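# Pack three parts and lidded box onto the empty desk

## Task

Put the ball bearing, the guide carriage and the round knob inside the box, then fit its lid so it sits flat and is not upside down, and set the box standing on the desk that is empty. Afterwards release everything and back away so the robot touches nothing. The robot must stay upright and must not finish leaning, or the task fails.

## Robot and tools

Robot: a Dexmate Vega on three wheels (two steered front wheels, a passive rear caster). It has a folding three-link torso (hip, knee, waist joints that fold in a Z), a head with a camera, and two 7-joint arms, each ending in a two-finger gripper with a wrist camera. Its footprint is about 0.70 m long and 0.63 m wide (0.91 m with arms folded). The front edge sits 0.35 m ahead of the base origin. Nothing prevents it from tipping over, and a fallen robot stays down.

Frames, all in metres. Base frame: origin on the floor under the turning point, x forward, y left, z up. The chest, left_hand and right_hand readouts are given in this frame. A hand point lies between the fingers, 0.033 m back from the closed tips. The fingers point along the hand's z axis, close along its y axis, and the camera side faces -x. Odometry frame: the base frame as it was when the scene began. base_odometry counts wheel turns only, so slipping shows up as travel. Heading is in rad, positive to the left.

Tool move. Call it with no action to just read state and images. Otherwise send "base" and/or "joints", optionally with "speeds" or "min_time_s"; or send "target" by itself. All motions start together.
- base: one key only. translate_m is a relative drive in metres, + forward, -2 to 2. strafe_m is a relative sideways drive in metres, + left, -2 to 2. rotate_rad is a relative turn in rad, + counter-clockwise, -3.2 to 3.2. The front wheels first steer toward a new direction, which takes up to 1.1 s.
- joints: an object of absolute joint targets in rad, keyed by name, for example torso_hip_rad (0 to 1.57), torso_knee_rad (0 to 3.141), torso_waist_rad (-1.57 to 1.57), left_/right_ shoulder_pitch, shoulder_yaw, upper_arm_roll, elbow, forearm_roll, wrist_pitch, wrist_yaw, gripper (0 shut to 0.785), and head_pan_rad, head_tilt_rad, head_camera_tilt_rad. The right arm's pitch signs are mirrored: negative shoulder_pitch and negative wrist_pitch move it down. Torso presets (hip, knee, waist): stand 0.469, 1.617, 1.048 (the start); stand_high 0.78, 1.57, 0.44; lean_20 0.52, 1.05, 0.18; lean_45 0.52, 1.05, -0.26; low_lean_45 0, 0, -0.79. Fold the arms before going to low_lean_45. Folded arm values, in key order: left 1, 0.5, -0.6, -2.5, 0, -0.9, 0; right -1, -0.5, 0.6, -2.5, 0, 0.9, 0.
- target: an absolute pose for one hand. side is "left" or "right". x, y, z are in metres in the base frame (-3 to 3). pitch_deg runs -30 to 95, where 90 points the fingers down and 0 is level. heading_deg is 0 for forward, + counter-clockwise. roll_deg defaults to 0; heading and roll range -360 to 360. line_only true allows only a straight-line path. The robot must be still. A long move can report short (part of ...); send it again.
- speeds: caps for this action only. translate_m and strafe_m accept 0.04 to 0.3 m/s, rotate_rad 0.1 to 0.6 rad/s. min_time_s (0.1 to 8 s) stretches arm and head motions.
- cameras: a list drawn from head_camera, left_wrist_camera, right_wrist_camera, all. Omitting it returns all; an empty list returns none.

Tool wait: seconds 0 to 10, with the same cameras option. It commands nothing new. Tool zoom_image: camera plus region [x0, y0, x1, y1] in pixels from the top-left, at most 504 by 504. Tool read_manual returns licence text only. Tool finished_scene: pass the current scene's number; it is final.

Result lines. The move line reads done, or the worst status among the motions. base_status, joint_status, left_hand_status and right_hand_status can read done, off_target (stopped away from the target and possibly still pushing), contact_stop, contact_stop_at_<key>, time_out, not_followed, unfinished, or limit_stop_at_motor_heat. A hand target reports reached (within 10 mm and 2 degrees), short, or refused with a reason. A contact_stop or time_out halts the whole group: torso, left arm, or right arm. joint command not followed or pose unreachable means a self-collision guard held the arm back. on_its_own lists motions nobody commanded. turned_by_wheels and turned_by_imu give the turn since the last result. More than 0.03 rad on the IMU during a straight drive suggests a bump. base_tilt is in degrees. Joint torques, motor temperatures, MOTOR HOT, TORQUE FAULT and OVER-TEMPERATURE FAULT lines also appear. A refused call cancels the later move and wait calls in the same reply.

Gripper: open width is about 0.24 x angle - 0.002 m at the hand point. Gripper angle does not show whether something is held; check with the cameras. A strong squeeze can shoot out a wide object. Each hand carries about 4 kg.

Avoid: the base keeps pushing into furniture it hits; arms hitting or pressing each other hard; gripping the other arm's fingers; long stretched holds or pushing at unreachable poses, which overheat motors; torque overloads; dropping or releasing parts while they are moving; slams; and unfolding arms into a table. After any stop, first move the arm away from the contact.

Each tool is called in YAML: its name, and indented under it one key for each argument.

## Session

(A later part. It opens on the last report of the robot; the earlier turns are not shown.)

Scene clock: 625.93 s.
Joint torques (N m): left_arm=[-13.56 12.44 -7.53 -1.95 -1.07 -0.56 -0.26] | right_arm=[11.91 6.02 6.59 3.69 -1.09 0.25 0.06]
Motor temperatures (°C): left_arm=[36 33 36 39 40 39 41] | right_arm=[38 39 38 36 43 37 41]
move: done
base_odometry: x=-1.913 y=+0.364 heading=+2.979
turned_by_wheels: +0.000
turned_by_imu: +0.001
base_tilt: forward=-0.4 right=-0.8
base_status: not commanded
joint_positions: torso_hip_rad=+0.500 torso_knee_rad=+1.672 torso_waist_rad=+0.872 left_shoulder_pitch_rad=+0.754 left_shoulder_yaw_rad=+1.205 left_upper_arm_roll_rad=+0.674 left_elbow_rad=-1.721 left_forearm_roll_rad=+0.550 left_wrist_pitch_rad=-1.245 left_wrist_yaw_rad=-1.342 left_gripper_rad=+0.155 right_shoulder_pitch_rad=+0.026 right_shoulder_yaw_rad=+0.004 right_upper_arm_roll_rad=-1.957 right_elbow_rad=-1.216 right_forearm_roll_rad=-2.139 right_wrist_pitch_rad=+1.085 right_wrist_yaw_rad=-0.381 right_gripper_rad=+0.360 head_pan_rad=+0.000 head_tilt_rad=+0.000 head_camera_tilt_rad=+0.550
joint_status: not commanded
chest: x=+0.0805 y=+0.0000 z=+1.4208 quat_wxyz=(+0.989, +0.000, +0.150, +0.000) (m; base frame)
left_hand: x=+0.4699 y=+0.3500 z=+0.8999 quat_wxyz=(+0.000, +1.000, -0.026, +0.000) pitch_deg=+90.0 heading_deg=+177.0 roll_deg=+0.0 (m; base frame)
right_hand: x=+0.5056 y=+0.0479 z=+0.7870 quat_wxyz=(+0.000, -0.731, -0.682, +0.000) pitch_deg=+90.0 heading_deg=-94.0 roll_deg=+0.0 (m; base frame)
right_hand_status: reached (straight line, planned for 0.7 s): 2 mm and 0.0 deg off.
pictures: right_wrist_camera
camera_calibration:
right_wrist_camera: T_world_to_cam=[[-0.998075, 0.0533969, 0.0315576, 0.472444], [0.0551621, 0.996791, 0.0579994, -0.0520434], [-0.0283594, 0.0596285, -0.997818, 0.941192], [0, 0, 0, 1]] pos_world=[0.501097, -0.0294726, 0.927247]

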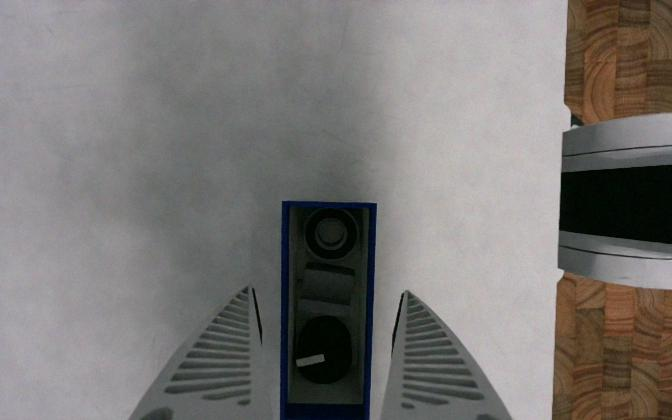

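move:
  target: {"side": "right", "x": 0.5056, "y": 0.0478, "z": 0.7677, "pitch_deg": 90, "heading_deg": 266, "line_only": true}
  cameras: []

move:
  joints: {"right_gripper_rad": 0.27}
  cameras: ["right_wrist_camera"]

zoom_image:
  camera: "right_wrist_camera"
  region: [210, 190, 460, 420]

Scene clock: 628.67 s.
Joint torques (N m): left_arm=[-14.53 11.86 -7.25 -3.91 -1.7 0.34 -0.23] | right_arm=[10.67 4.98 6.62 3.57 -0.94 0.08 -0.34]
Motor temperatures (°C): left_arm=[36 33 36 39 40 39 41] | right_arm=[37 39 38 36 43 37 41]
move: done
base_odometry: x=-1.913 y=+0.364 heading=+2.979
turned_by_wheels: +0.000
turned_by_imu: +0.000
base_tilt: forward=-0.4 right=-0.6
base_status: not commanded
joint_positions: torso_hip_rad=+0.500 torso_knee_rad=+1.672 torso_waist_rad=+0.872 left_shoulder_pitch_rad=+0.754 left_shoulder_yaw_rad=+1.205 left_upper_arm_roll_rad=+0.674 left_elbow_rad=-1.721 left_forearm_roll_rad=+0.550 left_wrist_pitch_rad=-1.245 left_wrist_yaw_rad=-1.342 left_gripper_rad=+0.155 right_shoulder_pitch_rad=-0.007 right_shoulder_yaw_rad=+0.029 right_upper_arm_roll_rad=-1.979 right_elbow_rad=-1.153 right_forearm_roll_rad=-2.164 right_wrist_pitch_rad=+1.047 right_wrist_yaw_rad=-0.397 right_gripper_rad=+0.360 head_pan_rad=+0.000 head_tilt_rad=+0.000 head_camera_tilt_rad=+0.550
joint_status: not commanded
chest: x=+0.0805 y=+0.0000 z=+1.4208 quat_wxyz=(+0.989, +0.000, +0.150, +0.000) (m; base frame)
left_hand: x=+0.4699 y=+0.3500 z=+0.8999 quat_wxyz=(+0.000, +1.000, -0.026, +0.000) pitch_deg=+90.0 heading_deg=+177.0 roll_deg=+0.0 (m; base frame)
right_hand: x=+0.5057 y=+0.0479 z=+0.7694 quat_wxyz=(+0.000, -0.731, -0.682, +0.000) pitch_deg=+90.0 heading_deg=-94.0 roll_deg=+0.0 (m; base frame)
right_hand_status: reached (straight line, planned for 0.5 s): 2 mm and 0.0 deg off.
pictures: none
No camera images: "cameras" was empty.

Scene clock: 629.23 s.
Joint torques (N m): left_arm=[-12.61 11.15 -8.72 -2.63 -0.85 0.48 0.08] | right_arm=[13.14 2.6 6.1 4.53 -0.96 0.19 -0.28]
Motor temperatures (°C): left_arm=[36 33 36 39 40 39 41] | right_arm=[37 39 38 36 43 37 41]
move: done
base_odometry: x=-1.913 y=+0.364 heading=+2.979
turned_by_wheels: +0.000
turned_by_imu: +0.000
base_tilt: forward=-0.3 right=-0.9
base_status: not commanded
joint_positions: torso_hip_rad=+0.500 torso_knee_rad=+1.672 torso_waist_rad=+0.872 left_shoulder_pitch_rad=+0.754 left_shoulder_yaw_rad=+1.205 left_upper_arm_roll_rad=+0.674 left_elbow_rad=-1.721 left_forearm_roll_rad=+0.550 left_wrist_pitch_rad=-1.245 left_wrist_yaw_rad=-1.342 left_gripper_rad=+0.155 right_shoulder_pitch_rad=-0.009 right_shoulder_yaw_rad=+0.031 right_upper_arm_roll_rad=-1.980 right_elbow_rad=-1.149 right_forearm_roll_rad=-2.166 right_wrist_pitch_rad=+1.044 right_wrist_yaw_rad=-0.398 right_gripper_rad=+0.270 head_pan_rad=+0.000 head_tilt_rad=+0.000 head_camera_tilt_rad=+0.550
joint_status: all done
chest: x=+0.0805 y=+0.0000 z=+1.4208 quat_wxyz=(+0.989, +0.000, +0.150, +0.000) (m; base frame)
left_hand: x=+0.4699 y=+0.3500 z=+0.8999 quat_wxyz=(+0.000, +1.000, -0.026, +0.000) pitch_deg=+90.0 heading_deg=+177.0 roll_deg=+0.0 (m; base frame)
right_hand: x=+0.5057 y=+0.0479 z=+0.7684 quat_wxyz=(+0.000, -0.731, -0.682, +0.000) pitch_deg=+90.0 heading_deg=-94.0 roll_deg=+0.0 (m; base frame)
pictures: right_wrist_camera
camera_calibration:
right_wrist_camera: T_world_to_cam=[[-0.998094, 0.0532141, 0.0312433, 0.473423], [0.0549585, 0.996807, 0.0579214, -0.0507963], [-0.0280613, 0.0595281, -0.997832, 0.922496], [0, 0, 0, 1]] pos_world=[0.501199, -0.0294731, 0.908647]

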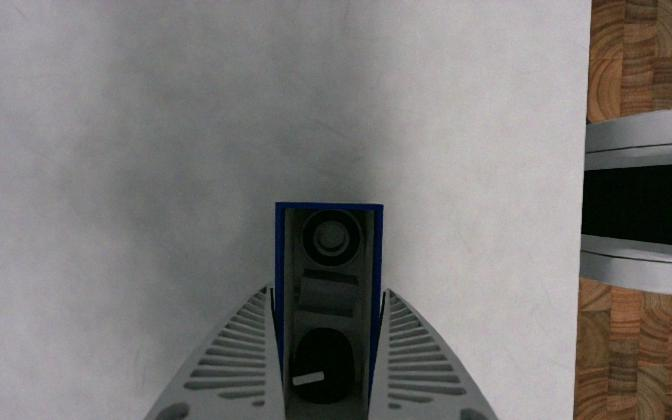

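Scaled by 2.016 from the camera's 672x420 image, which has a finer 960x600 frame.

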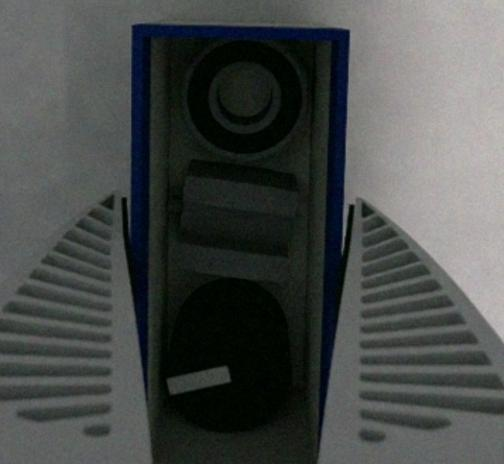

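move:
  joints: {"right_gripper_rad": 0.25}
  cameras: []

move:
  joints: {"right_gripper_rad": 0.22}
  cameras: ["right_wrist_camera"]

zoom_image:
  camera: "right_wrist_camera"
  region: [210, 190, 460, 420]

Scene clock: 631.00 s.
Joint torques (N m): left_arm=[-13.41 11.75 -11.05 -3.99 -0.52 1.08 -0.64] | right_arm=[11.75 2.7 5.73 3.95 -0.62 -0.14 -0.11]
Motor temperatures (°C): left_arm=[36 33 36 39 40 39 41] | right_arm=[37 39 38 36 43 37 41]
move: done
base_odometry: x=-1.913 y=+0.364 heading=+2.979
turned_by_wheels: +0.000
turned_by_imu: +0.000
base_tilt: forward=-0.4 right=-0.8
base_status: not commanded
joint_positions: torso_hip_rad=+0.500 torso_knee_rad=+1.672 torso_waist_rad=+0.872 left_shoulder_pitch_rad=+0.754 left_shoulder_yaw_rad=+1.205 left_upper_arm_roll_rad=+0.674 left_elbow_rad=-1.721 left_forearm_roll_rad=+0.550 left_wrist_pitch_rad=-1.245 left_wrist_yaw_rad=-1.342 left_gripper_rad=+0.155 right_shoulder_pitch_rad=-0.010 right_shoulder_yaw_rad=+0.032 right_upper_arm_roll_rad=-1.981 right_elbow_rad=-1.147 right_forearm_roll_rad=-2.167 right_wrist_pitch_rad=+1.043 right_wrist_yaw_rad=-0.398 right_gripper_rad=+0.250 head_pan_rad=+0.000 head_tilt_rad=+0.000 head_camera_tilt_rad=+0.550
joint_status: all done
chest: x=+0.0805 y=+0.0000 z=+1.4208 quat_wxyz=(+0.989, +0.000, +0.150, +0.000) (m; base frame)
left_hand: x=+0.4699 y=+0.3500 z=+0.8999 quat_wxyz=(+0.000, +1.000, -0.026, +0.000) pitch_deg=+90.0 heading_deg=+177.0 roll_deg=+0.0 (m; base frame)
right_hand: x=+0.5057 y=+0.0478 z=+0.7678 quat_wxyz=(+0.000, -0.731, -0.682, +0.000) pitch_deg=+90.0 heading_deg=-94.0 roll_deg=+0.0 (m; base frame)
pictures: none
No camera images: "cameras" was empty.

Scene clock: 631.43 s.
Joint torques (N m): left_arm=[-15.71 13.41 -9.7 -2.96 -1 0.7 -0.38] | right_arm=[12.02 4.26 4.5 2.87 -1 -0.96 -0.19]
Motor temperatures (°C): left_arm=[36 33 36 39 40 39 41] | right_arm=[37 39 38 36 43 37 41]
move: done
base_odometry: x=-1.913 y=+0.364 heading=+2.979
turned_by_wheels: +0.000
turned_by_imu: +0.000
base_tilt: forward=-0.3 right=-0.7
base_status: not commanded
joint_positions: torso_hip_rad=+0.500 torso_knee_rad=+1.672 torso_waist_rad=+0.872 left_shoulder_pitch_rad=+0.754 left_shoulder_yaw_rad=+1.205 left_upper_arm_roll_rad=+0.674 left_elbow_rad=-1.721 left_forearm_roll_rad=+0.550 left_wrist_pitch_rad=-1.245 left_wrist_yaw_rad=-1.342 left_gripper_rad=+0.155 right_shoulder_pitch_rad=-0.011 right_shoulder_yaw_rad=+0.032 right_upper_arm_roll_rad=-1.981 right_elbow_rad=-1.147 right_forearm_roll_rad=-2.167 right_wrist_pitch_rad=+1.043 right_wrist_yaw_rad=-0.398 right_gripper_rad=+0.220 head_pan_rad=+0.000 head_tilt_rad=+0.000 head_camera_tilt_rad=+0.550
joint_status: all done
chest: x=+0.0805 y=+0.0000 z=+1.4208 quat_wxyz=(+0.989, +0.000, +0.150, +0.000) (m; base frame)
left_hand: x=+0.4699 y=+0.3500 z=+0.8999 quat_wxyz=(+0.000, +1.000, -0.026, +0.000) pitch_deg=+90.0 heading_deg=+177.0 roll_deg=+0.0 (m; base frame)
right_hand: x=+0.5057 y=+0.0478 z=+0.7678 quat_wxyz=(+0.000, -0.731, -0.682, +0.000) pitch_deg=+90.0 heading_deg=-94.0 roll_deg=+0.0 (m; base frame)
pictures: right_wrist_camera
camera_calibration:
right_wrist_camera: T_world_to_cam=[[-0.998094, 0.0531064, 0.0314376, 0.473261], [0.0548624, 0.996813, 0.0579128, -0.0507053], [-0.0282619, 0.0595272, -0.997827, 0.921993], [0, 0, 0, 1]] pos_world=[0.501198, -0.0294732, 0.908047]

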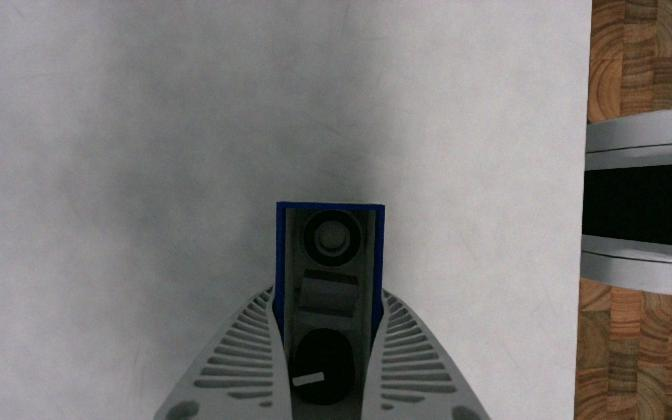

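Scaled by 2.016 from the camera's 672x420 image, which has a finer 960x600 frame.

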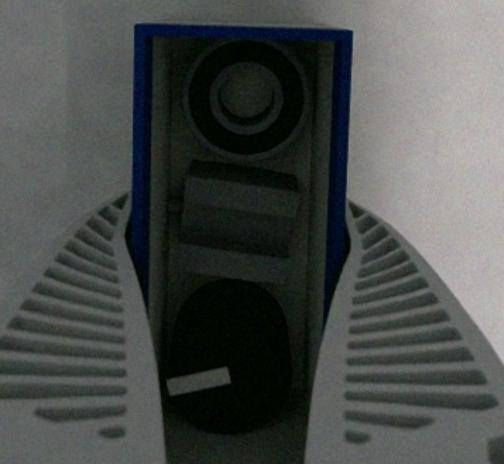

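move:
  joints: {"right_gripper_rad": 0.19}
  cameras: []

move:
  joints: {"right_gripper_rad": 0.165}
  cameras: ["right_wrist_camera"]

zoom_image:
  camera: "right_wrist_camera"
  region: [210, 190, 460, 420]

Scene clock: 633.20 s.
Joint torques (N m): left_arm=[-14.27 13.99 -10.63 -3.79 -1.77 0.21 -0.22] | right_arm=[13.73 5.06 5.47 4.01 -0.86 0.18 0.11]
Motor temperatures (°C): left_arm=[36 33 36 39 40 39 41] | right_arm=[37 39 38 36 43 37 41]
move: done
base_odometry: x=-1.913 y=+0.364 heading=+2.979
turned_by_wheels: +0.000
turned_by_imu: +0.000
base_tilt: forward=-0.3 right=-0.7
base_status: not commanded
joint_positions: torso_hip_rad=+0.500 torso_knee_rad=+1.672 torso_waist_rad=+0.872 left_shoulder_pitch_rad=+0.754 left_shoulder_yaw_rad=+1.205 left_upper_arm_roll_rad=+0.674 left_elbow_rad=-1.721 left_forearm_roll_rad=+0.550 left_wrist_pitch_rad=-1.245 left_wrist_yaw_rad=-1.342 left_gripper_rad=+0.155 right_shoulder_pitch_rad=-0.011 right_shoulder_yaw_rad=+0.032 right_upper_arm_roll_rad=-1.981 right_elbow_rad=-1.147 right_forearm_roll_rad=-2.167 right_wrist_pitch_rad=+1.043 right_wrist_yaw_rad=-0.398 right_gripper_rad=+0.190 head_pan_rad=+0.000 head_tilt_rad=+0.000 head_camera_tilt_rad=+0.550
joint_status: all done
chest: x=+0.0805 y=+0.0000 z=+1.4208 quat_wxyz=(+0.989, +0.000, +0.150, +0.000) (m; base frame)
left_hand: x=+0.4699 y=+0.3500 z=+0.8999 quat_wxyz=(+0.000, +1.000, -0.026, +0.000) pitch_deg=+90.0 heading_deg=+177.0 roll_deg=+0.0 (m; base frame)
right_hand: x=+0.5056 y=+0.0478 z=+0.7678 quat_wxyz=(+0.000, -0.731, -0.682, +0.000) pitch_deg=+90.0 heading_deg=-94.0 roll_deg=+0.0 (m; base frame)
pictures: none
No camera images: "cameras" was empty.

Scene clock: 633.63 s.
Joint torques (N m): left_arm=[-13.33 11.68 -9.58 -2.95 -2.08 0.89 -0.68] | right_arm=[13.02 1.49 5.55 3.3 -0.93 -0.6 0.32]
Motor temperatures (°C): left_arm=[36 33 36 39 40 39 41] | right_arm=[37 39 38 36 43 37 41]
move: done
base_odometry: x=-1.913 y=+0.364 heading=+2.979
turned_by_wheels: +0.000
turned_by_imu: +0.000
base_tilt: forward=-0.3 right=-0.8
base_status: not commanded
joint_positions: torso_hip_rad=+0.500 torso_knee_rad=+1.672 torso_waist_rad=+0.872 left_shoulder_pitch_rad=+0.754 left_shoulder_yaw_rad=+1.205 left_upper_arm_roll_rad=+0.674 left_elbow_rad=-1.721 left_forearm_roll_rad=+0.550 left_wrist_pitch_rad=-1.245 left_wrist_yaw_rad=-1.342 left_gripper_rad=+0.155 right_shoulder_pitch_rad=-0.011 right_shoulder_yaw_rad=+0.032 right_upper_arm_roll_rad=-1.981 right_elbow_rad=-1.147 right_forearm_roll_rad=-2.167 right_wrist_pitch_rad=+1.043 right_wrist_yaw_rad=-0.398 right_gripper_rad=+0.165 head_pan_rad=+0.000 head_tilt_rad=+0.000 head_camera_tilt_rad=+0.550
joint_status: all done
chest: x=+0.0805 y=+0.0000 z=+1.4208 quat_wxyz=(+0.989, +0.000, +0.150, +0.000) (m; base frame)
left_hand: x=+0.4699 y=+0.3500 z=+0.8999 quat_wxyz=(+0.000, +1.000, -0.026, +0.000) pitch_deg=+90.0 heading_deg=+177.0 roll_deg=+0.0 (m; base frame)
right_hand: x=+0.5056 y=+0.0478 z=+0.7677 quat_wxyz=(+0.000, -0.731, -0.682, +0.000) pitch_deg=+90.0 heading_deg=-94.0 roll_deg=+0.0 (m; base frame)
pictures: right_wrist_camera
camera_calibration:
right_wrist_camera: T_world_to_cam=[[-0.998091, 0.0531022, 0.031532, 0.473074], [0.0548608, 0.996819, 0.0578078, -0.050603], [-0.028362, 0.0594273, -0.99783, 0.92204], [0, 0, 0, 1]] pos_world=[0.501098, -0.0294736, 0.908048]

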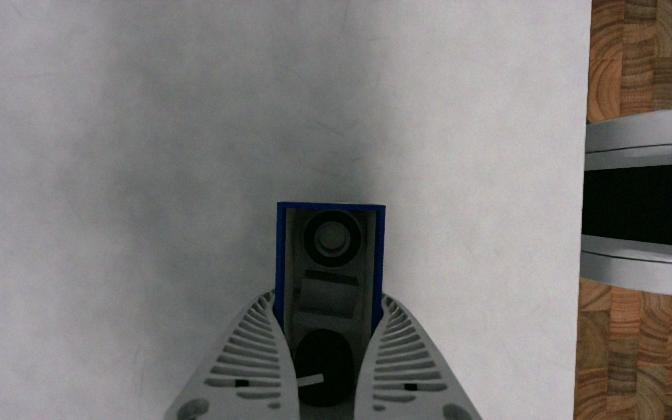

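Scaled by 2.016 from the camera's 672x420 image, which has a finer 960x600 frame.

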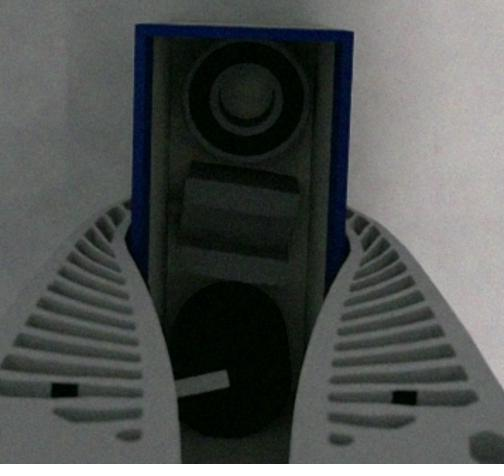

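move:
  target: {"side": "right", "x": 0.5056, "y": 0.0478, "z": 0.79, "pitch_deg": 90, "heading_deg": 266, "line_only": true}
  cameras: ["right_wrist_camera"]

zoom_image:
  camera: "right_wrist_camera"
  region: [210, 190, 460, 420]

Scene clock: 636.57 s.
Joint torques (N m): left_arm=[-16.39 11.52 -8.87 -4.23 -1.75 -1.31 -0.23] | right_arm=[25.76 3.11 13.86 -2.62 -0.72 -0.18 0]
Motor temperatures (°C): left_arm=[36 33 36 39 40 39 41] | right_arm=[37 39 38 36 43 37 41]
move: done
base_odometry: x=-1.913 y=+0.364 heading=+2.979
turned_by_wheels: +0.000
turned_by_imu: +0.000
base_tilt: forward=-0.4 right=-0.7
base_status: not commanded
joint_positions: torso_hip_rad=+0.500 torso_knee_rad=+1.672 torso_waist_rad=+0.872 left_shoulder_pitch_rad=+0.754 left_shoulder_yaw_rad=+1.205 left_upper_arm_roll_rad=+0.674 left_elbow_rad=-1.721 left_forearm_roll_rad=+0.550 left_wrist_pitch_rad=-1.245 left_wrist_yaw_rad=-1.342 left_gripper_rad=+0.155 right_shoulder_pitch_rad=+0.028 right_shoulder_yaw_rad=+0.002 right_upper_arm_roll_rad=-1.956 right_elbow_rad=-1.221 right_forearm_roll_rad=-2.137 right_wrist_pitch_rad=+1.088 right_wrist_yaw_rad=-0.380 right_gripper_rad=+0.165 head_pan_rad=+0.000 head_tilt_rad=+0.000 head_camera_tilt_rad=+0.550
joint_status: not commanded
chest: x=+0.0805 y=+0.0000 z=+1.4208 quat_wxyz=(+0.989, +0.000, +0.150, +0.000) (m; base frame)
left_hand: x=+0.4699 y=+0.3500 z=+0.8999 quat_wxyz=(+0.000, +1.000, -0.026, +0.000) pitch_deg=+90.0 heading_deg=+177.0 roll_deg=+0.0 (m; base frame)
right_hand: x=+0.5053 y=+0.0476 z=+0.7881 quat_wxyz=(+0.000, -0.731, -0.682, +0.000) pitch_deg=+90.0 heading_deg=-94.0 roll_deg=+0.0 (m; base frame)
right_hand_status: reached (straight line, planned for 0.6 s): 2 mm and 0.0 deg off.
pictures: right_wrist_camera
camera_calibration:
right_wrist_camera: T_world_to_cam=[[-0.998068, 0.0532932, 0.0319252, 0.471872], [0.0550656, 0.996827, 0.057482, -0.051365], [-0.0287605, 0.059129, -0.997836, 0.9425], [0, 0, 0, 1]] pos_world=[0.500896, -0.0296746, 0.928348]

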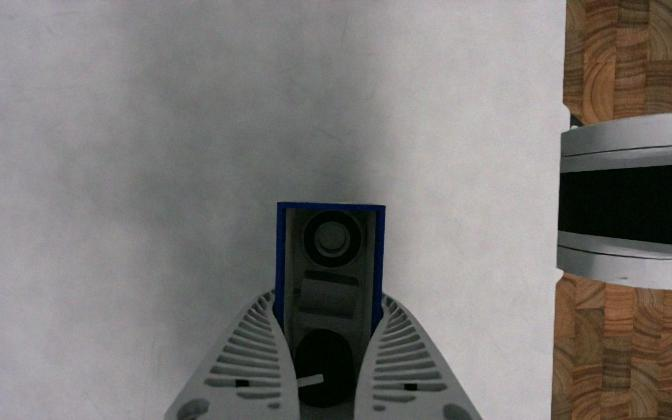

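Scaled by 2.016 from the camera's 672x420 image, which has a finer 960x600 frame.

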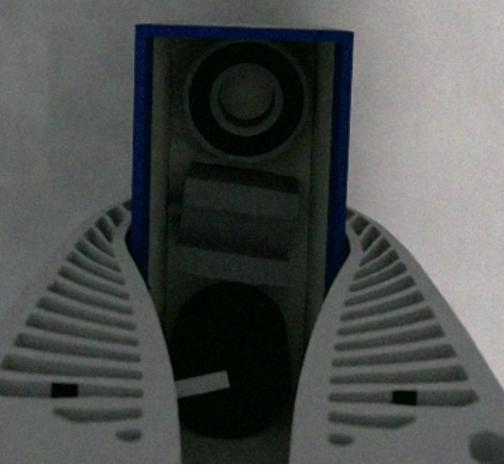

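move:
  target: {"side": "right", "x": 0.48, "y": 0.02, "z": 0.90, "pitch_deg": 90, "heading_deg": 266, "line_only": true}
  cameras: ["right_wrist_camera", "left_wrist_camera", "head_camera"]

zoom_image:
  camera: "right_wrist_camera"
  region: [210, 190, 460, 420]

Scene clock: 641.73 s.
Joint torques (N m): left_arm=[-14.06 12.34 -9.51 -4.19 -1.23 0.47 -0.05] | right_arm=[24.78 -0.94 14.11 -4.36 -0.31 -0.28 0.69]
Motor temperatures (°C): left_arm=[36 33 36 39 40 39 41] | right_arm=[38 39 38 36 43 37 41]
move: done
base_odometry: x=-1.913 y=+0.364 heading=+2.979
turned_by_wheels: +0.000
turned_by_imu: +0.001
base_tilt: forward=-0.2 right=-0.7
base_status: not commanded
joint_positions: torso_hip_rad=+0.500 torso_knee_rad=+1.672 torso_waist_rad=+0.872 left_shoulder_pitch_rad=+0.754 left_shoulder_yaw_rad=+1.205 left_upper_arm_roll_rad=+0.674 left_elbow_rad=-1.721 left_forearm_roll_rad=+0.550 left_wrist_pitch_rad=-1.245 left_wrist_yaw_rad=-1.342 left_gripper_rad=+0.155 right_shoulder_pitch_rad=+0.170 right_shoulder_yaw_rad=-0.231 right_upper_arm_roll_rad=-1.765 right_elbow_rad=-1.663 right_forearm_roll_rad=-1.910 right_wrist_pitch_rad=+1.357 right_wrist_yaw_rad=-0.186 right_gripper_rad=+0.165 head_pan_rad=+0.000 head_tilt_rad=+0.000 head_camera_tilt_rad=+0.550
joint_status: not commanded
chest: x=+0.0805 y=+0.0000 z=+1.4208 quat_wxyz=(+0.989, +0.000, +0.150, +0.000) (m; base frame)
left_hand: x=+0.4699 y=+0.3500 z=+0.8999 quat_wxyz=(+0.000, +1.000, -0.026, +0.000) pitch_deg=+90.0 heading_deg=+177.0 roll_deg=+0.0 (m; base frame)
right_hand: x=+0.4800 y=+0.0204 z=+0.8979 quat_wxyz=(+0.000, -0.732, -0.682, +0.000) pitch_deg=+89.9 heading_deg=-94.0 roll_deg=+0.0 (m; base frame)
right_hand_status: reached (straight line, planned for 1.7 s): 2 mm and 0.1 deg off.
pictures: head_camera, left_wrist_camera, right_wrist_camera
camera_calibration:
head_camera: T_world_to_cam=[[-0.0190665, -0.999016, 0.0400504, -0.037297], [-0.753382, -0.0119795, -0.657474, 1.05233], [0.657307, -0.042709, -0.752412, 1.06678], [0, 0, 0, 1]] pos_world=[0.0908969, 0.0209071, 1.49603]
left_wrist_camera: T_world_to_cam=[[0.0370138, 0.999284, 0.00780143, -0.379192], [0.992085, -0.0376823, 0.119781, -0.500849], [0.11999, 0.00330611, -0.99277, 0.996847], [0, 0, 0, 1]] pos_world=[0.391309, 0.356752, 1.05259]
right_wrist_camera: T_world_to_cam=[[-0.998012, 0.0539532, 0.0325686, 0.444001], [0.0557672, 0.996779, 0.05763, -0.0296721], [-0.0293544, 0.0593317, -0.997807, 1.05331], [0, 0, 0, 1]] pos_world=[0.475692, -0.0568734, 1.03825]

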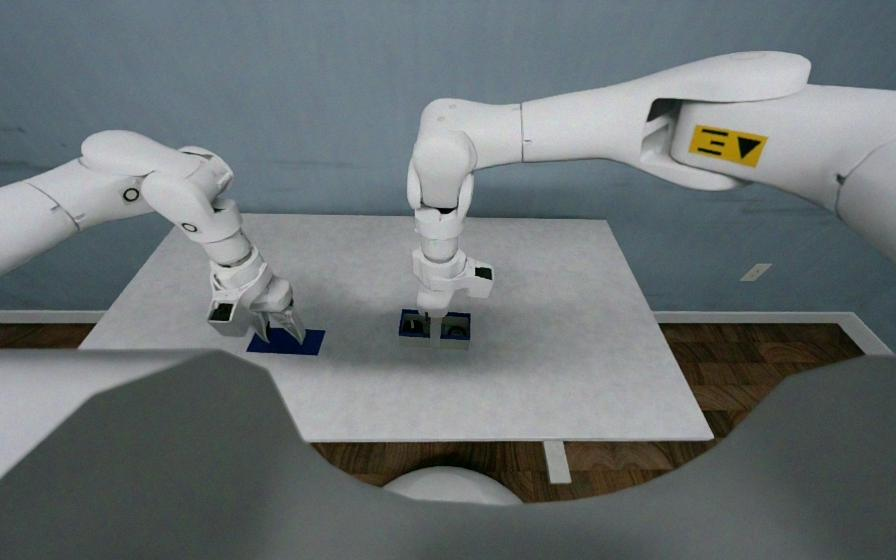

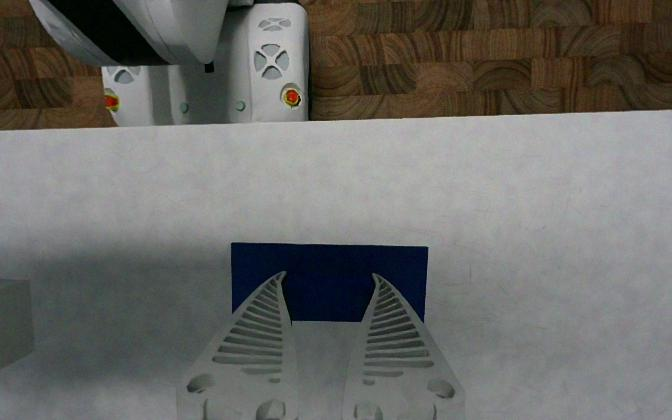

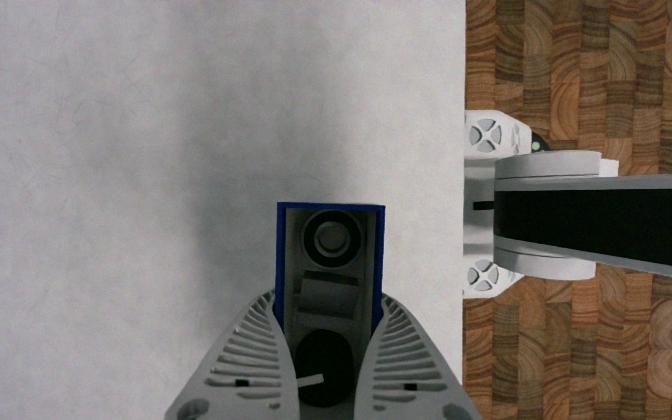

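Scaled by 2.016 from the camera's 672x420 image, which has a finer 960x600 frame.

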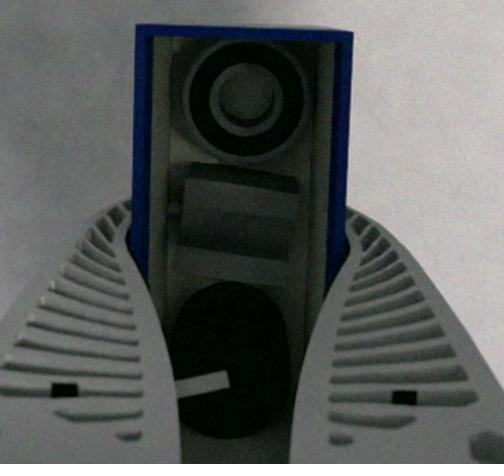

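move:
  base: {"translate_m": -0.65}
  speeds: {"translate_m": 0.15}
  cameras: ["right_wrist_camera", "left_wrist_camera"]

zoom_image:
  camera: "right_wrist_camera"
  region: [210, 190, 460, 420]

Scene clock: 650.70 s.
Joint torques (N m): left_arm=[-13.57 13.11 -6.94 -3.86 -1.59 0.27 -0.12] | right_arm=[25.83 -3.56 14.79 -3.76 0.18 0.49 0.39]
Motor temperatures (°C): left_arm=[36 33 36 39 40 39 41] | right_arm=[38 39 38 36 43 37 41]
move: done
base_odometry: x=-1.271 y=+0.259 heading=+2.978
turned_by_wheels: -0.001
turned_by_imu: -0.002
base_tilt: forward=-0.4 right=-0.7
base_status: done
joint_positions: torso_hip_rad=+0.500 torso_knee_rad=+1.672 torso_waist_rad=+0.872 left_shoulder_pitch_rad=+0.754 left_shoulder_yaw_rad=+1.205 left_upper_arm_roll_rad=+0.674 left_elbow_rad=-1.721 left_forearm_roll_rad=+0.550 left_wrist_pitch_rad=-1.245 left_wrist_yaw_rad=-1.342 left_gripper_rad=+0.155 right_shoulder_pitch_rad=+0.172 right_shoulder_yaw_rad=-0.234 right_upper_arm_roll_rad=-1.763 right_elbow_rad=-1.669 right_forearm_roll_rad=-1.906 right_wrist_pitch_rad=+1.361 right_wrist_yaw_rad=-0.183 right_gripper_rad=+0.165 head_pan_rad=+0.000 head_tilt_rad=+0.000 head_camera_tilt_rad=+0.550
joint_status: not commanded
chest: x=+0.0806 y=+0.0000 z=+1.4208 quat_wxyz=(+0.989, +0.000, +0.150, +0.000) (m; base frame)
left_hand: x=+0.4699 y=+0.3500 z=+0.8999 quat_wxyz=(+0.000, +1.000, -0.026, +0.000) pitch_deg=+90.0 heading_deg=+177.0 roll_deg=+0.0 (m; base frame)
right_hand: x=+0.4797 y=+0.0198 z=+0.8996 quat_wxyz=(+0.000, -0.731, -0.682, +0.000) pitch_deg=+90.0 heading_deg=-94.0 roll_deg=+0.0 (m; base frame)
pictures: left_wrist_camera, right_wrist_camera
camera_calibration:
left_wrist_camera: T_world_to_cam=[[0.0370142, 0.999284, 0.00780146, -0.379195], [0.992085, -0.0376826, 0.119781, -0.500936], [0.11999, 0.0033061, -0.99277, 0.996736], [0, 0, 0, 1]] pos_world=[0.391409, 0.356752, 1.05249]
right_wrist_camera: T_world_to_cam=[[-0.998063, 0.0532839, 0.0321192, 0.444034], [0.0550645, 0.996833, 0.0573715, -0.0285423], [-0.0289605, 0.059029, -0.997836, 1.05486], [0, 0, 0, 1]] pos_world=[0.475295, -0.057475, 1.03995]

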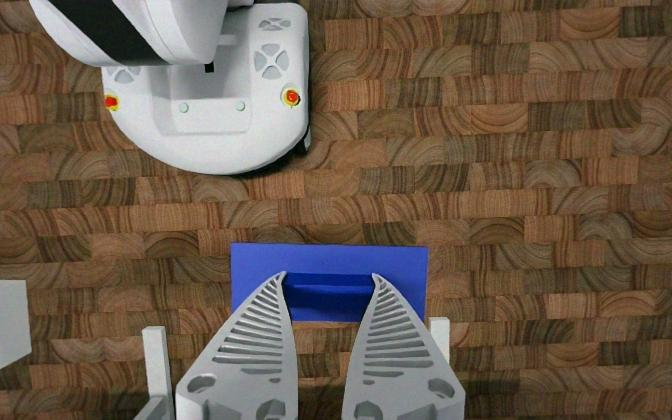

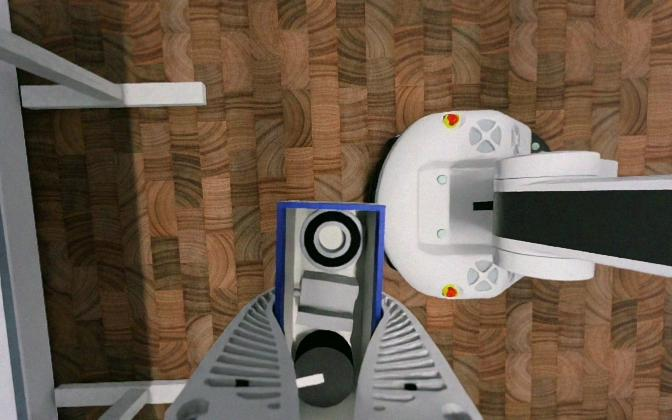

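Scaled by 2.016 from the camera's 672x420 image, which has a finer 960x600 frame.

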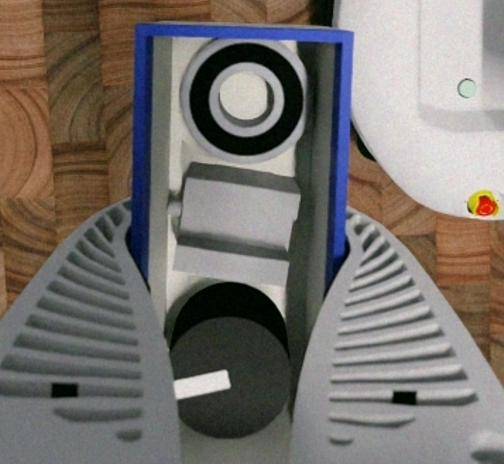

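move:
  base: {"rotate_rad": -2.978}
  speeds: {"rotate_rad": 0.3}
  cameras: ["head_camera", "right_wrist_camera"]

Scene clock: 663.50 s.
Joint torques (N m): left_arm=[-12.78 10.5 -8.18 -2.19 -1.04 -0.24 -0.46] | right_arm=[26.35 -1 14.72 -3.19 -0.17 -0.89 0.48]
Motor temperatures (°C): left_arm=[36 33 36 39 40 39 41] | right_arm=[38 39 39 36 43 37 41]
move: done
base_odometry: x=-1.274 y=+0.261 heading=-0.007
turned_by_wheels: -2.986
turned_by_imu: -2.967
base_tilt: forward=+0.0 right=-0.7
base_status: done
joint_positions: torso_hip_rad=+0.500 torso_knee_rad=+1.672 torso_waist_rad=+0.872 left_shoulder_pitch_rad=+0.754 left_shoulder_yaw_rad=+1.205 left_upper_arm_roll_rad=+0.674 left_elbow_rad=-1.721 left_forearm_roll_rad=+0.550 left_wrist_pitch_rad=-1.245 left_wrist_yaw_rad=-1.342 left_gripper_rad=+0.155 right_shoulder_pitch_rad=+0.172 right_shoulder_yaw_rad=-0.234 right_upper_arm_roll_rad=-1.763 right_elbow_rad=-1.669 right_forearm_roll_rad=-1.906 right_wrist_pitch_rad=+1.361 right_wrist_yaw_rad=-0.183 right_gripper_rad=+0.165 head_pan_rad=+0.000 head_tilt_rad=+0.000 head_camera_tilt_rad=+0.550
joint_status: not commanded
chest: x=+0.0806 y=+0.0000 z=+1.4208 quat_wxyz=(+0.989, +0.000, +0.150, +0.000) (m; base frame)
left_hand: x=+0.4699 y=+0.3500 z=+0.8999 quat_wxyz=(+0.000, +1.000, -0.026, +0.000) pitch_deg=+90.0 heading_deg=+177.0 roll_deg=+0.0 (m; base frame)
right_hand: x=+0.4797 y=+0.0198 z=+0.8996 quat_wxyz=(+0.000, -0.731, -0.682, +0.000) pitch_deg=+90.0 heading_deg=-94.0 roll_deg=+0.0 (m; base frame)
pictures: head_camera, right_wrist_camera
camera_calibration:
head_camera: T_world_to_cam=[[-0.0190616, -0.999016, 0.0400521, -0.037298], [-0.753475, -0.0119783, -0.657368, 1.05225], [0.657201, -0.0427087, -0.752505, 1.06686], [0, 0, 0, 1]] pos_world=[0.0909957, 0.0209071, 1.49603]
right_wrist_camera: T_world_to_cam=[[-0.998063, 0.0532863, 0.0321193, 0.444034], [0.055067, 0.996833, 0.0573714, -0.0285434], [-0.0289604, 0.059029, -0.997836, 1.05486], [0, 0, 0, 1]] pos_world=[0.475295, -0.057475, 1.03995]

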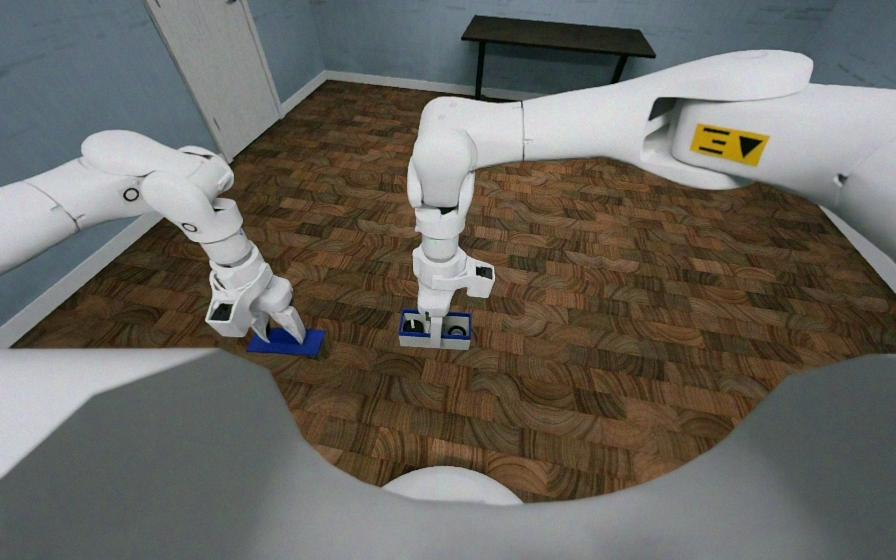

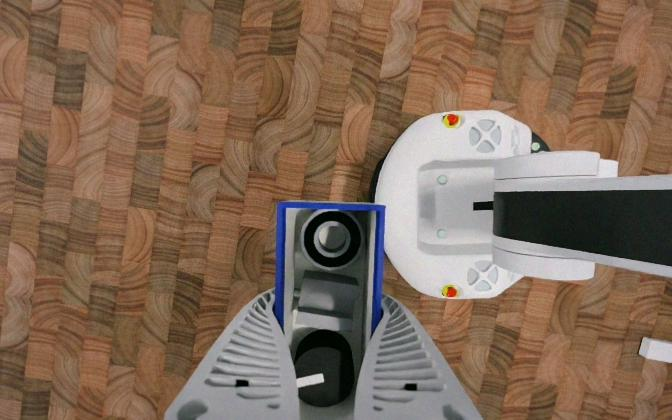

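zoom_image:
  camera: "head_camera"
  region: [440, 0, 680, 110]

Scaled by 2.100 from the camera's 896x560 image, which has a finer 960x600 frame.

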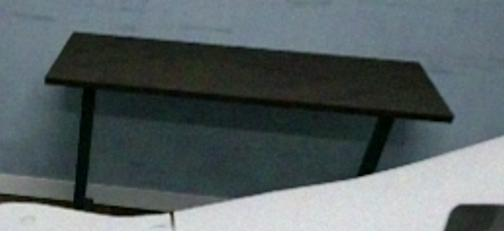

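move:
  base: {"rotate_rad": -0.27}
  speeds: {"rotate_rad": 0.3}
  cameras: []

move:
  base: {"translate_m": 1.95}
  speeds: {"translate_m": 0.22}
  cameras: ["head_camera", "right_wrist_camera"]

zoom_image:
  camera: "head_camera"
  region: [360, 20, 780, 230]

Scene clock: 673.23 s.
Joint torques (N m): left_arm=[-12.32 12.55 -9.05 -3.41 -1.55 -0.38 -0.05] | right_arm=[22.81 -0.09 13.81 -4.04 -0.41 -0.26 0.34]
Motor temperatures (°C): left_arm=[36 33 36 39 40 39 41] | right_arm=[38 39 39 36 43 37 41]
move: done
base_odometry: x=-1.273 y=+0.262 heading=-0.278
turned_by_wheels: -0.270
turned_by_imu: -0.268
base_tilt: forward=-0.4 right=-0.8
base_status: done
joint_positions: torso_hip_rad=+0.500 torso_knee_rad=+1.672 torso_waist_rad=+0.872 left_shoulder_pitch_rad=+0.754 left_shoulder_yaw_rad=+1.205 left_upper_arm_roll_rad=+0.674 left_elbow_rad=-1.721 left_forearm_roll_rad=+0.550 left_wrist_pitch_rad=-1.245 left_wrist_yaw_rad=-1.342 left_gripper_rad=+0.155 right_shoulder_pitch_rad=+0.172 right_shoulder_yaw_rad=-0.234 right_upper_arm_roll_rad=-1.763 right_elbow_rad=-1.669 right_forearm_roll_rad=-1.906 right_wrist_pitch_rad=+1.361 right_wrist_yaw_rad=-0.183 right_gripper_rad=+0.165 head_pan_rad=+0.000 head_tilt_rad=+0.000 head_camera_tilt_rad=+0.550
joint_status: not commanded
chest: x=+0.0806 y=+0.0000 z=+1.4208 quat_wxyz=(+0.989, +0.000, +0.150, +0.000) (m; base frame)
left_hand: x=+0.4699 y=+0.3500 z=+0.8999 quat_wxyz=(+0.000, +1.000, -0.026, +0.000) pitch_deg=+90.0 heading_deg=+177.0 roll_deg=+0.0 (m; base frame)
right_hand: x=+0.4797 y=+0.0198 z=+0.8996 quat_wxyz=(+0.000, -0.731, -0.682, +0.000) pitch_deg=+90.0 heading_deg=-94.0 roll_deg=+0.0 (m; base frame)
pictures: none
No camera images: "cameras" was empty.

Scene clock: 683.93 s.
Joint torques (N m): left_arm=[-13.22 8.08 -7.7 -2.38 -1.52 0.46 -0.27] | right_arm=[25.57 0.48 13.36 -3.26 -0.5 -0.66 0.28]
Motor temperatures (°C): left_arm=[36 33 36 39 40 39 41] | right_arm=[39 39 39 36 43 37 41]
move: done
base_odometry: x=+0.602 y=-0.272 heading=-0.278
turned_by_wheels: -0.001
turned_by_imu: +0.003
base_tilt: forward=-0.3 right=-0.7
base_status: done
joint_positions: torso_hip_rad=+0.500 torso_knee_rad=+1.672 torso_waist_rad=+0.872 left_shoulder_pitch_rad=+0.754 left_shoulder_yaw_rad=+1.205 left_upper_arm_roll_rad=+0.674 left_elbow_rad=-1.721 left_forearm_roll_rad=+0.550 left_wrist_pitch_rad=-1.245 left_wrist_yaw_rad=-1.342 left_gripper_rad=+0.155 right_shoulder_pitch_rad=+0.172 right_shoulder_yaw_rad=-0.234 right_upper_arm_roll_rad=-1.762 right_elbow_rad=-1.669 right_forearm_roll_rad=-1.906 right_wrist_pitch_rad=+1.361 right_wrist_yaw_rad=-0.183 right_gripper_rad=+0.165 head_pan_rad=+0.000 head_tilt_rad=+0.000 head_camera_tilt_rad=+0.550
joint_status: not commanded
chest: x=+0.0807 y=+0.0000 z=+1.4208 quat_wxyz=(+0.989, +0.000, +0.150, +0.000) (m; base frame)
left_hand: x=+0.4699 y=+0.3500 z=+0.8998 quat_wxyz=(+0.000, +1.000, -0.026, +0.000) pitch_deg=+90.0 heading_deg=+177.0 roll_deg=+0.0 (m; base frame)
right_hand: x=+0.4798 y=+0.0198 z=+0.8996 quat_wxyz=(+0.000, -0.731, -0.682, +0.000) pitch_deg=+90.0 heading_deg=-94.0 roll_deg=+0.0 (m; base frame)
pictures: head_camera, right_wrist_camera
camera_calibration:
head_camera: T_world_to_cam=[[-0.0190558, -0.999016, 0.040053, -0.0372959], [-0.753518, -0.0119805, -0.657319, 1.05212], [0.657151, -0.0427064, -0.752548, 1.06685], [0, 0, 0, 1]] pos_world=[0.0909951, 0.0209071, 1.49593]
right_wrist_camera: T_world_to_cam=[[-0.99806, 0.0532812, 0.0322189, 0.444028], [0.0550676, 0.996833, 0.0573659, -0.0285434], [-0.0290604, 0.0590288, -0.997833, 1.0549], [0, 0, 0, 1]] pos_world=[0.475395, -0.057475, 1.03995]

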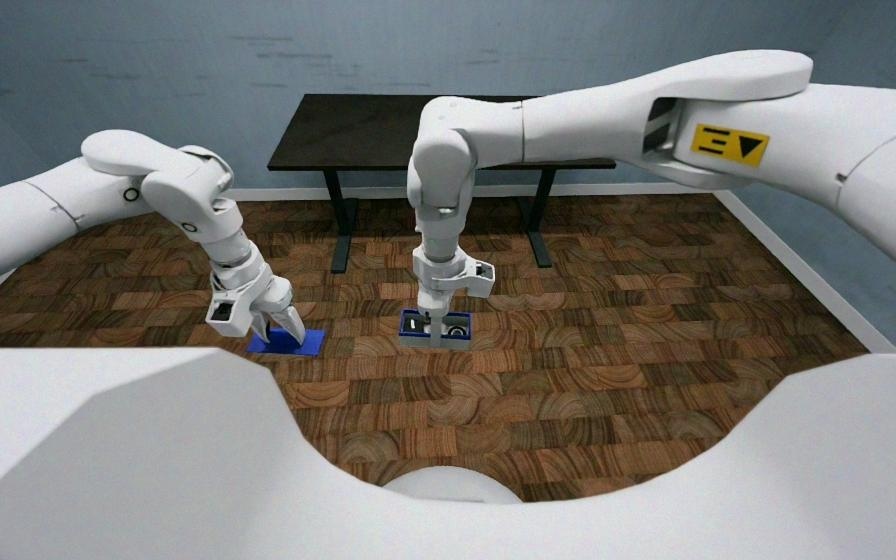

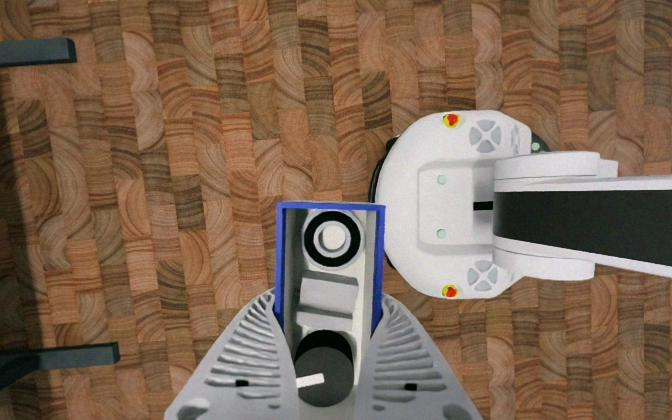

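Scaled by 1.200 from the camera's 896x560 image, which has a finer 960x600 frame.

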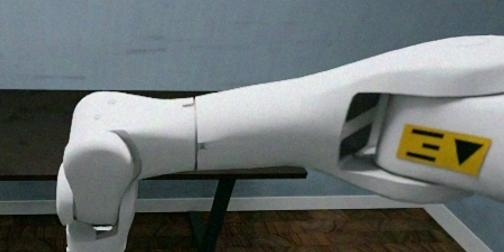

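zoom_image:
  camera: "head_camera"
  region: [255, 85, 435, 205]

zoom_image:
  camera: "head_camera"
  region: [455, 85, 635, 205]

Scaled by 2.800 from the camera's 896x560 image, which has a finer 960x600 frame.

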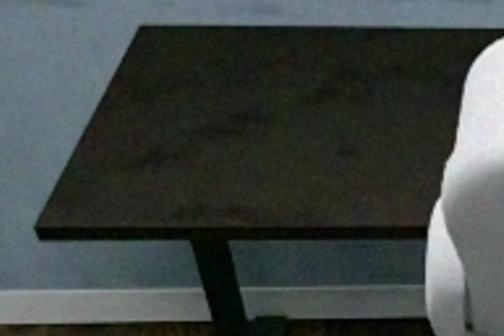

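Scaled by 2.800 from the camera's 896x560 image, which has a finer 960x600 frame.

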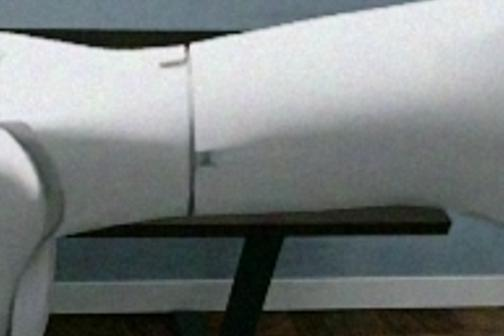

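move:
  base: {"rotate_rad": 0.06}
  speeds: {"rotate_rad": 0.2}
  cameras: []

move:
  base: {"translate_m": 0.75}
  speeds: {"translate_m": 0.2}
  cameras: ["head_camera", "right_wrist_camera", "left_wrist_camera"]

zoom_image:
  camera: "head_camera"
  region: [60, 180, 500, 400]

Scene clock: 692.47 s.
Joint torques (N m): left_arm=[-14.07 10.73 -8.84 -0.48 -1.51 0.28 -0.3] | right_arm=[26.28 0.93 14.61 -2.66 -0.37 0.62 -0.03]
Motor temperatures (°C): left_arm=[36 33 36 39 40 39 41] | right_arm=[39 39 39 36 43 37 41]
move: done
base_odometry: x=+0.602 y=-0.272 heading=-0.218
turned_by_wheels: +0.060
turned_by_imu: +0.059
base_tilt: forward=-0.2 right=-0.8
base_status: done
joint_positions: torso_hip_rad=+0.500 torso_knee_rad=+1.672 torso_waist_rad=+0.872 left_shoulder_pitch_rad=+0.754 left_shoulder_yaw_rad=+1.205 left_upper_arm_roll_rad=+0.674 left_elbow_rad=-1.721 left_forearm_roll_rad=+0.550 left_wrist_pitch_rad=-1.245 left_wrist_yaw_rad=-1.342 left_gripper_rad=+0.155 right_shoulder_pitch_rad=+0.172 right_shoulder_yaw_rad=-0.234 right_upper_arm_roll_rad=-1.762 right_elbow_rad=-1.669 right_forearm_roll_rad=-1.906 right_wrist_pitch_rad=+1.361 right_wrist_yaw_rad=-0.183 right_gripper_rad=+0.165 head_pan_rad=+0.000 head_tilt_rad=+0.000 head_camera_tilt_rad=+0.550
joint_status: not commanded
chest: x=+0.0806 y=+0.0000 z=+1.4208 quat_wxyz=(+0.989, +0.000, +0.150, +0.000) (m; base frame)
left_hand: x=+0.4699 y=+0.3500 z=+0.8998 quat_wxyz=(+0.000, +1.000, -0.026, +0.000) pitch_deg=+90.0 heading_deg=+177.0 roll_deg=+0.0 (m; base frame)
right_hand: x=+0.4798 y=+0.0198 z=+0.8996 quat_wxyz=(+0.000, -0.731, -0.682, +0.000) pitch_deg=+90.0 heading_deg=-94.0 roll_deg=+0.0 (m; base frame)
pictures: none
No camera images: "cameras" was empty.

Scene clock: 697.97 s.
Joint torques (N m): left_arm=[-12.91 6.77 -10.46 -3.22 -0.99 0.82 -0.16] | right_arm=[25.58 0.17 13.66 -3.01 -0.28 -0.06 0.18]
Motor temperatures (°C): left_arm=[36 33 36 39 40 39 41] | right_arm=[39 39 39 36 43 37 41]
move: done
base_odometry: x=+1.335 y=-0.433 heading=-0.218
turned_by_wheels: +0.000
turned_by_imu: +0.002
base_tilt: forward=-0.3 right=-0.8
base_status: done
joint_positions: torso_hip_rad=+0.500 torso_knee_rad=+1.672 torso_waist_rad=+0.872 left_shoulder_pitch_rad=+0.754 left_shoulder_yaw_rad=+1.205 left_upper_arm_roll_rad=+0.674 left_elbow_rad=-1.721 left_forearm_roll_rad=+0.550 left_wrist_pitch_rad=-1.245 left_wrist_yaw_rad=-1.342 left_gripper_rad=+0.155 right_shoulder_pitch_rad=+0.172 right_shoulder_yaw_rad=-0.234 right_upper_arm_roll_rad=-1.762 right_elbow_rad=-1.669 right_forearm_roll_rad=-1.906 right_wrist_pitch_rad=+1.361 right_wrist_yaw_rad=-0.183 right_gripper_rad=+0.165 head_pan_rad=+0.000 head_tilt_rad=+0.000 head_camera_tilt_rad=+0.550
joint_status: not commanded
chest: x=+0.0806 y=+0.0000 z=+1.4208 quat_wxyz=(+0.989, +0.000, +0.150, +0.000) (m; base frame)
left_hand: x=+0.4699 y=+0.3500 z=+0.8998 quat_wxyz=(+0.000, +1.000, -0.026, +0.000) pitch_deg=+90.0 heading_deg=+177.0 roll_deg=+0.0 (m; base frame)
right_hand: x=+0.4798 y=+0.0198 z=+0.8996 quat_wxyz=(+0.000, -0.731, -0.682, +0.000) pitch_deg=+90.0 heading_deg=-94.0 roll_deg=+0.0 (m; base frame)
pictures: head_camera, left_wrist_camera, right_wrist_camera
camera_calibration:
head_camera: T_world_to_cam=[[-0.0192017, -0.999013, 0.040063, -0.0372978], [-0.753474, -0.01188, -0.65737, 1.05219], [0.657197, -0.0428091, -0.752502, 1.06678], [0, 0, 0, 1]] pos_world=[0.0909948, 0.020907, 1.49593]
left_wrist_camera: T_world_to_cam=[[0.0370051, 0.999284, 0.00789722, -0.379292], [0.992097, -0.0376847, 0.119679, -0.500833], [0.119891, 0.00340608, -0.992781, 0.996751], [0, 0, 0, 1]] pos_world=[0.391409, 0.356751, 1.05249]
right_wrist_camera: T_world_to_cam=[[-0.99806, 0.0532812, 0.0322189, 0.444028], [0.0550676, 0.996833, 0.0573659, -0.0285434], [-0.0290604, 0.0590288, -0.997833, 1.0549], [0, 0, 0, 1]] pos_world=[0.475395, -0.057475, 1.03995]

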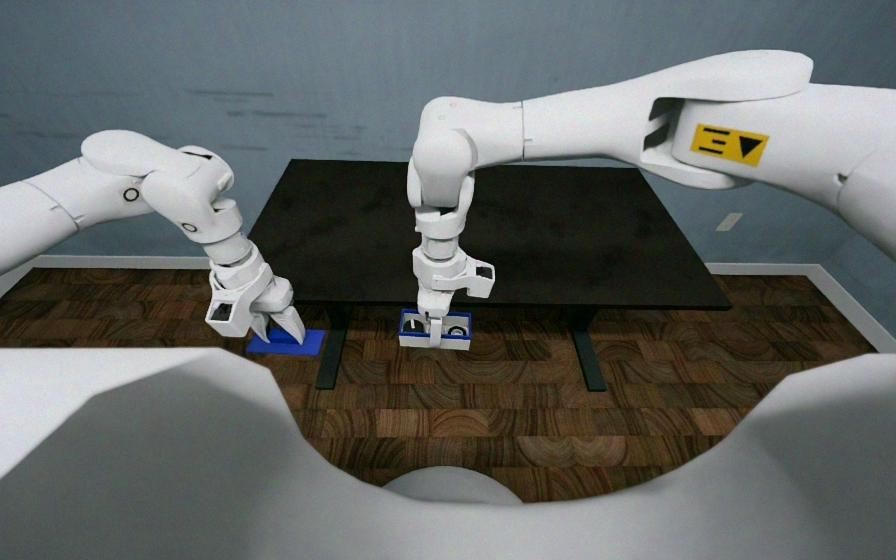

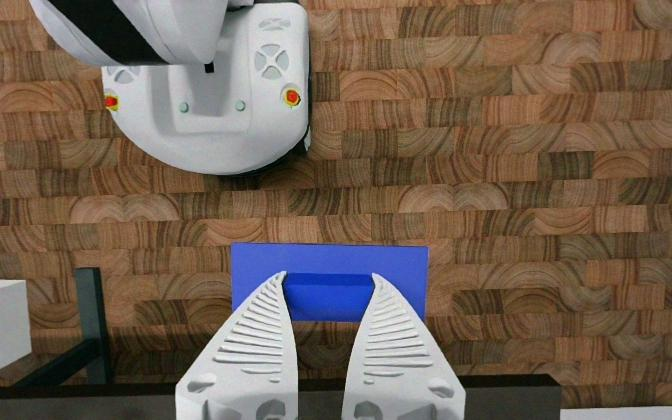

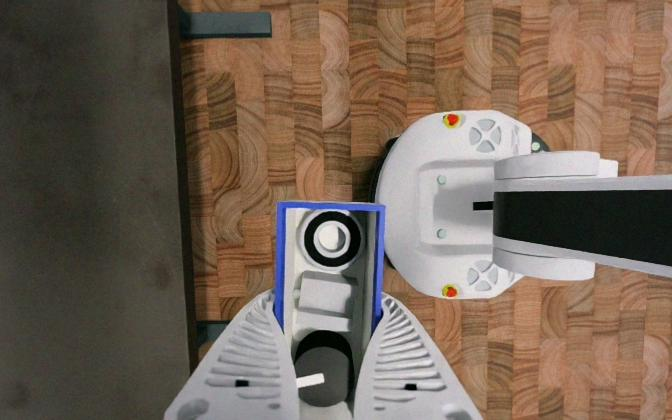

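Scaled by 1.145 from the camera's 896x560 image, which has a finer 960x600 frame.

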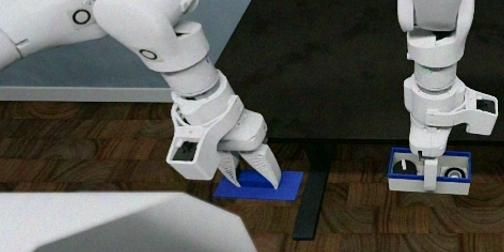

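zoom_image:
  camera: "head_camera"
  region: [280, 270, 400, 330]

zoom_image:
  camera: "head_camera"
  region: [620, 270, 740, 330]

zoom_image:
  camera: "right_wrist_camera"
  region: [100, 0, 280, 320]

Scaled by 4.200 from the camera's 896x560 image, which has a finer 960x600 frame.

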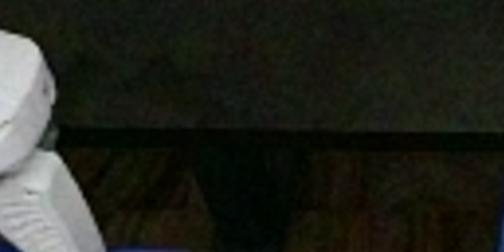

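Scaled by 4.200 from the camera's 896x560 image, which has a finer 960x600 frame.

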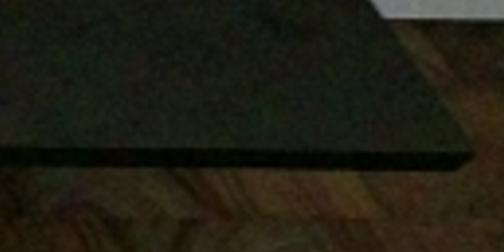

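Scaled by 1.575 from the camera's 672x420 image, which has a finer 960x600 frame.

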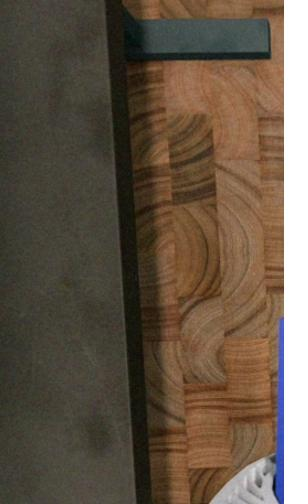

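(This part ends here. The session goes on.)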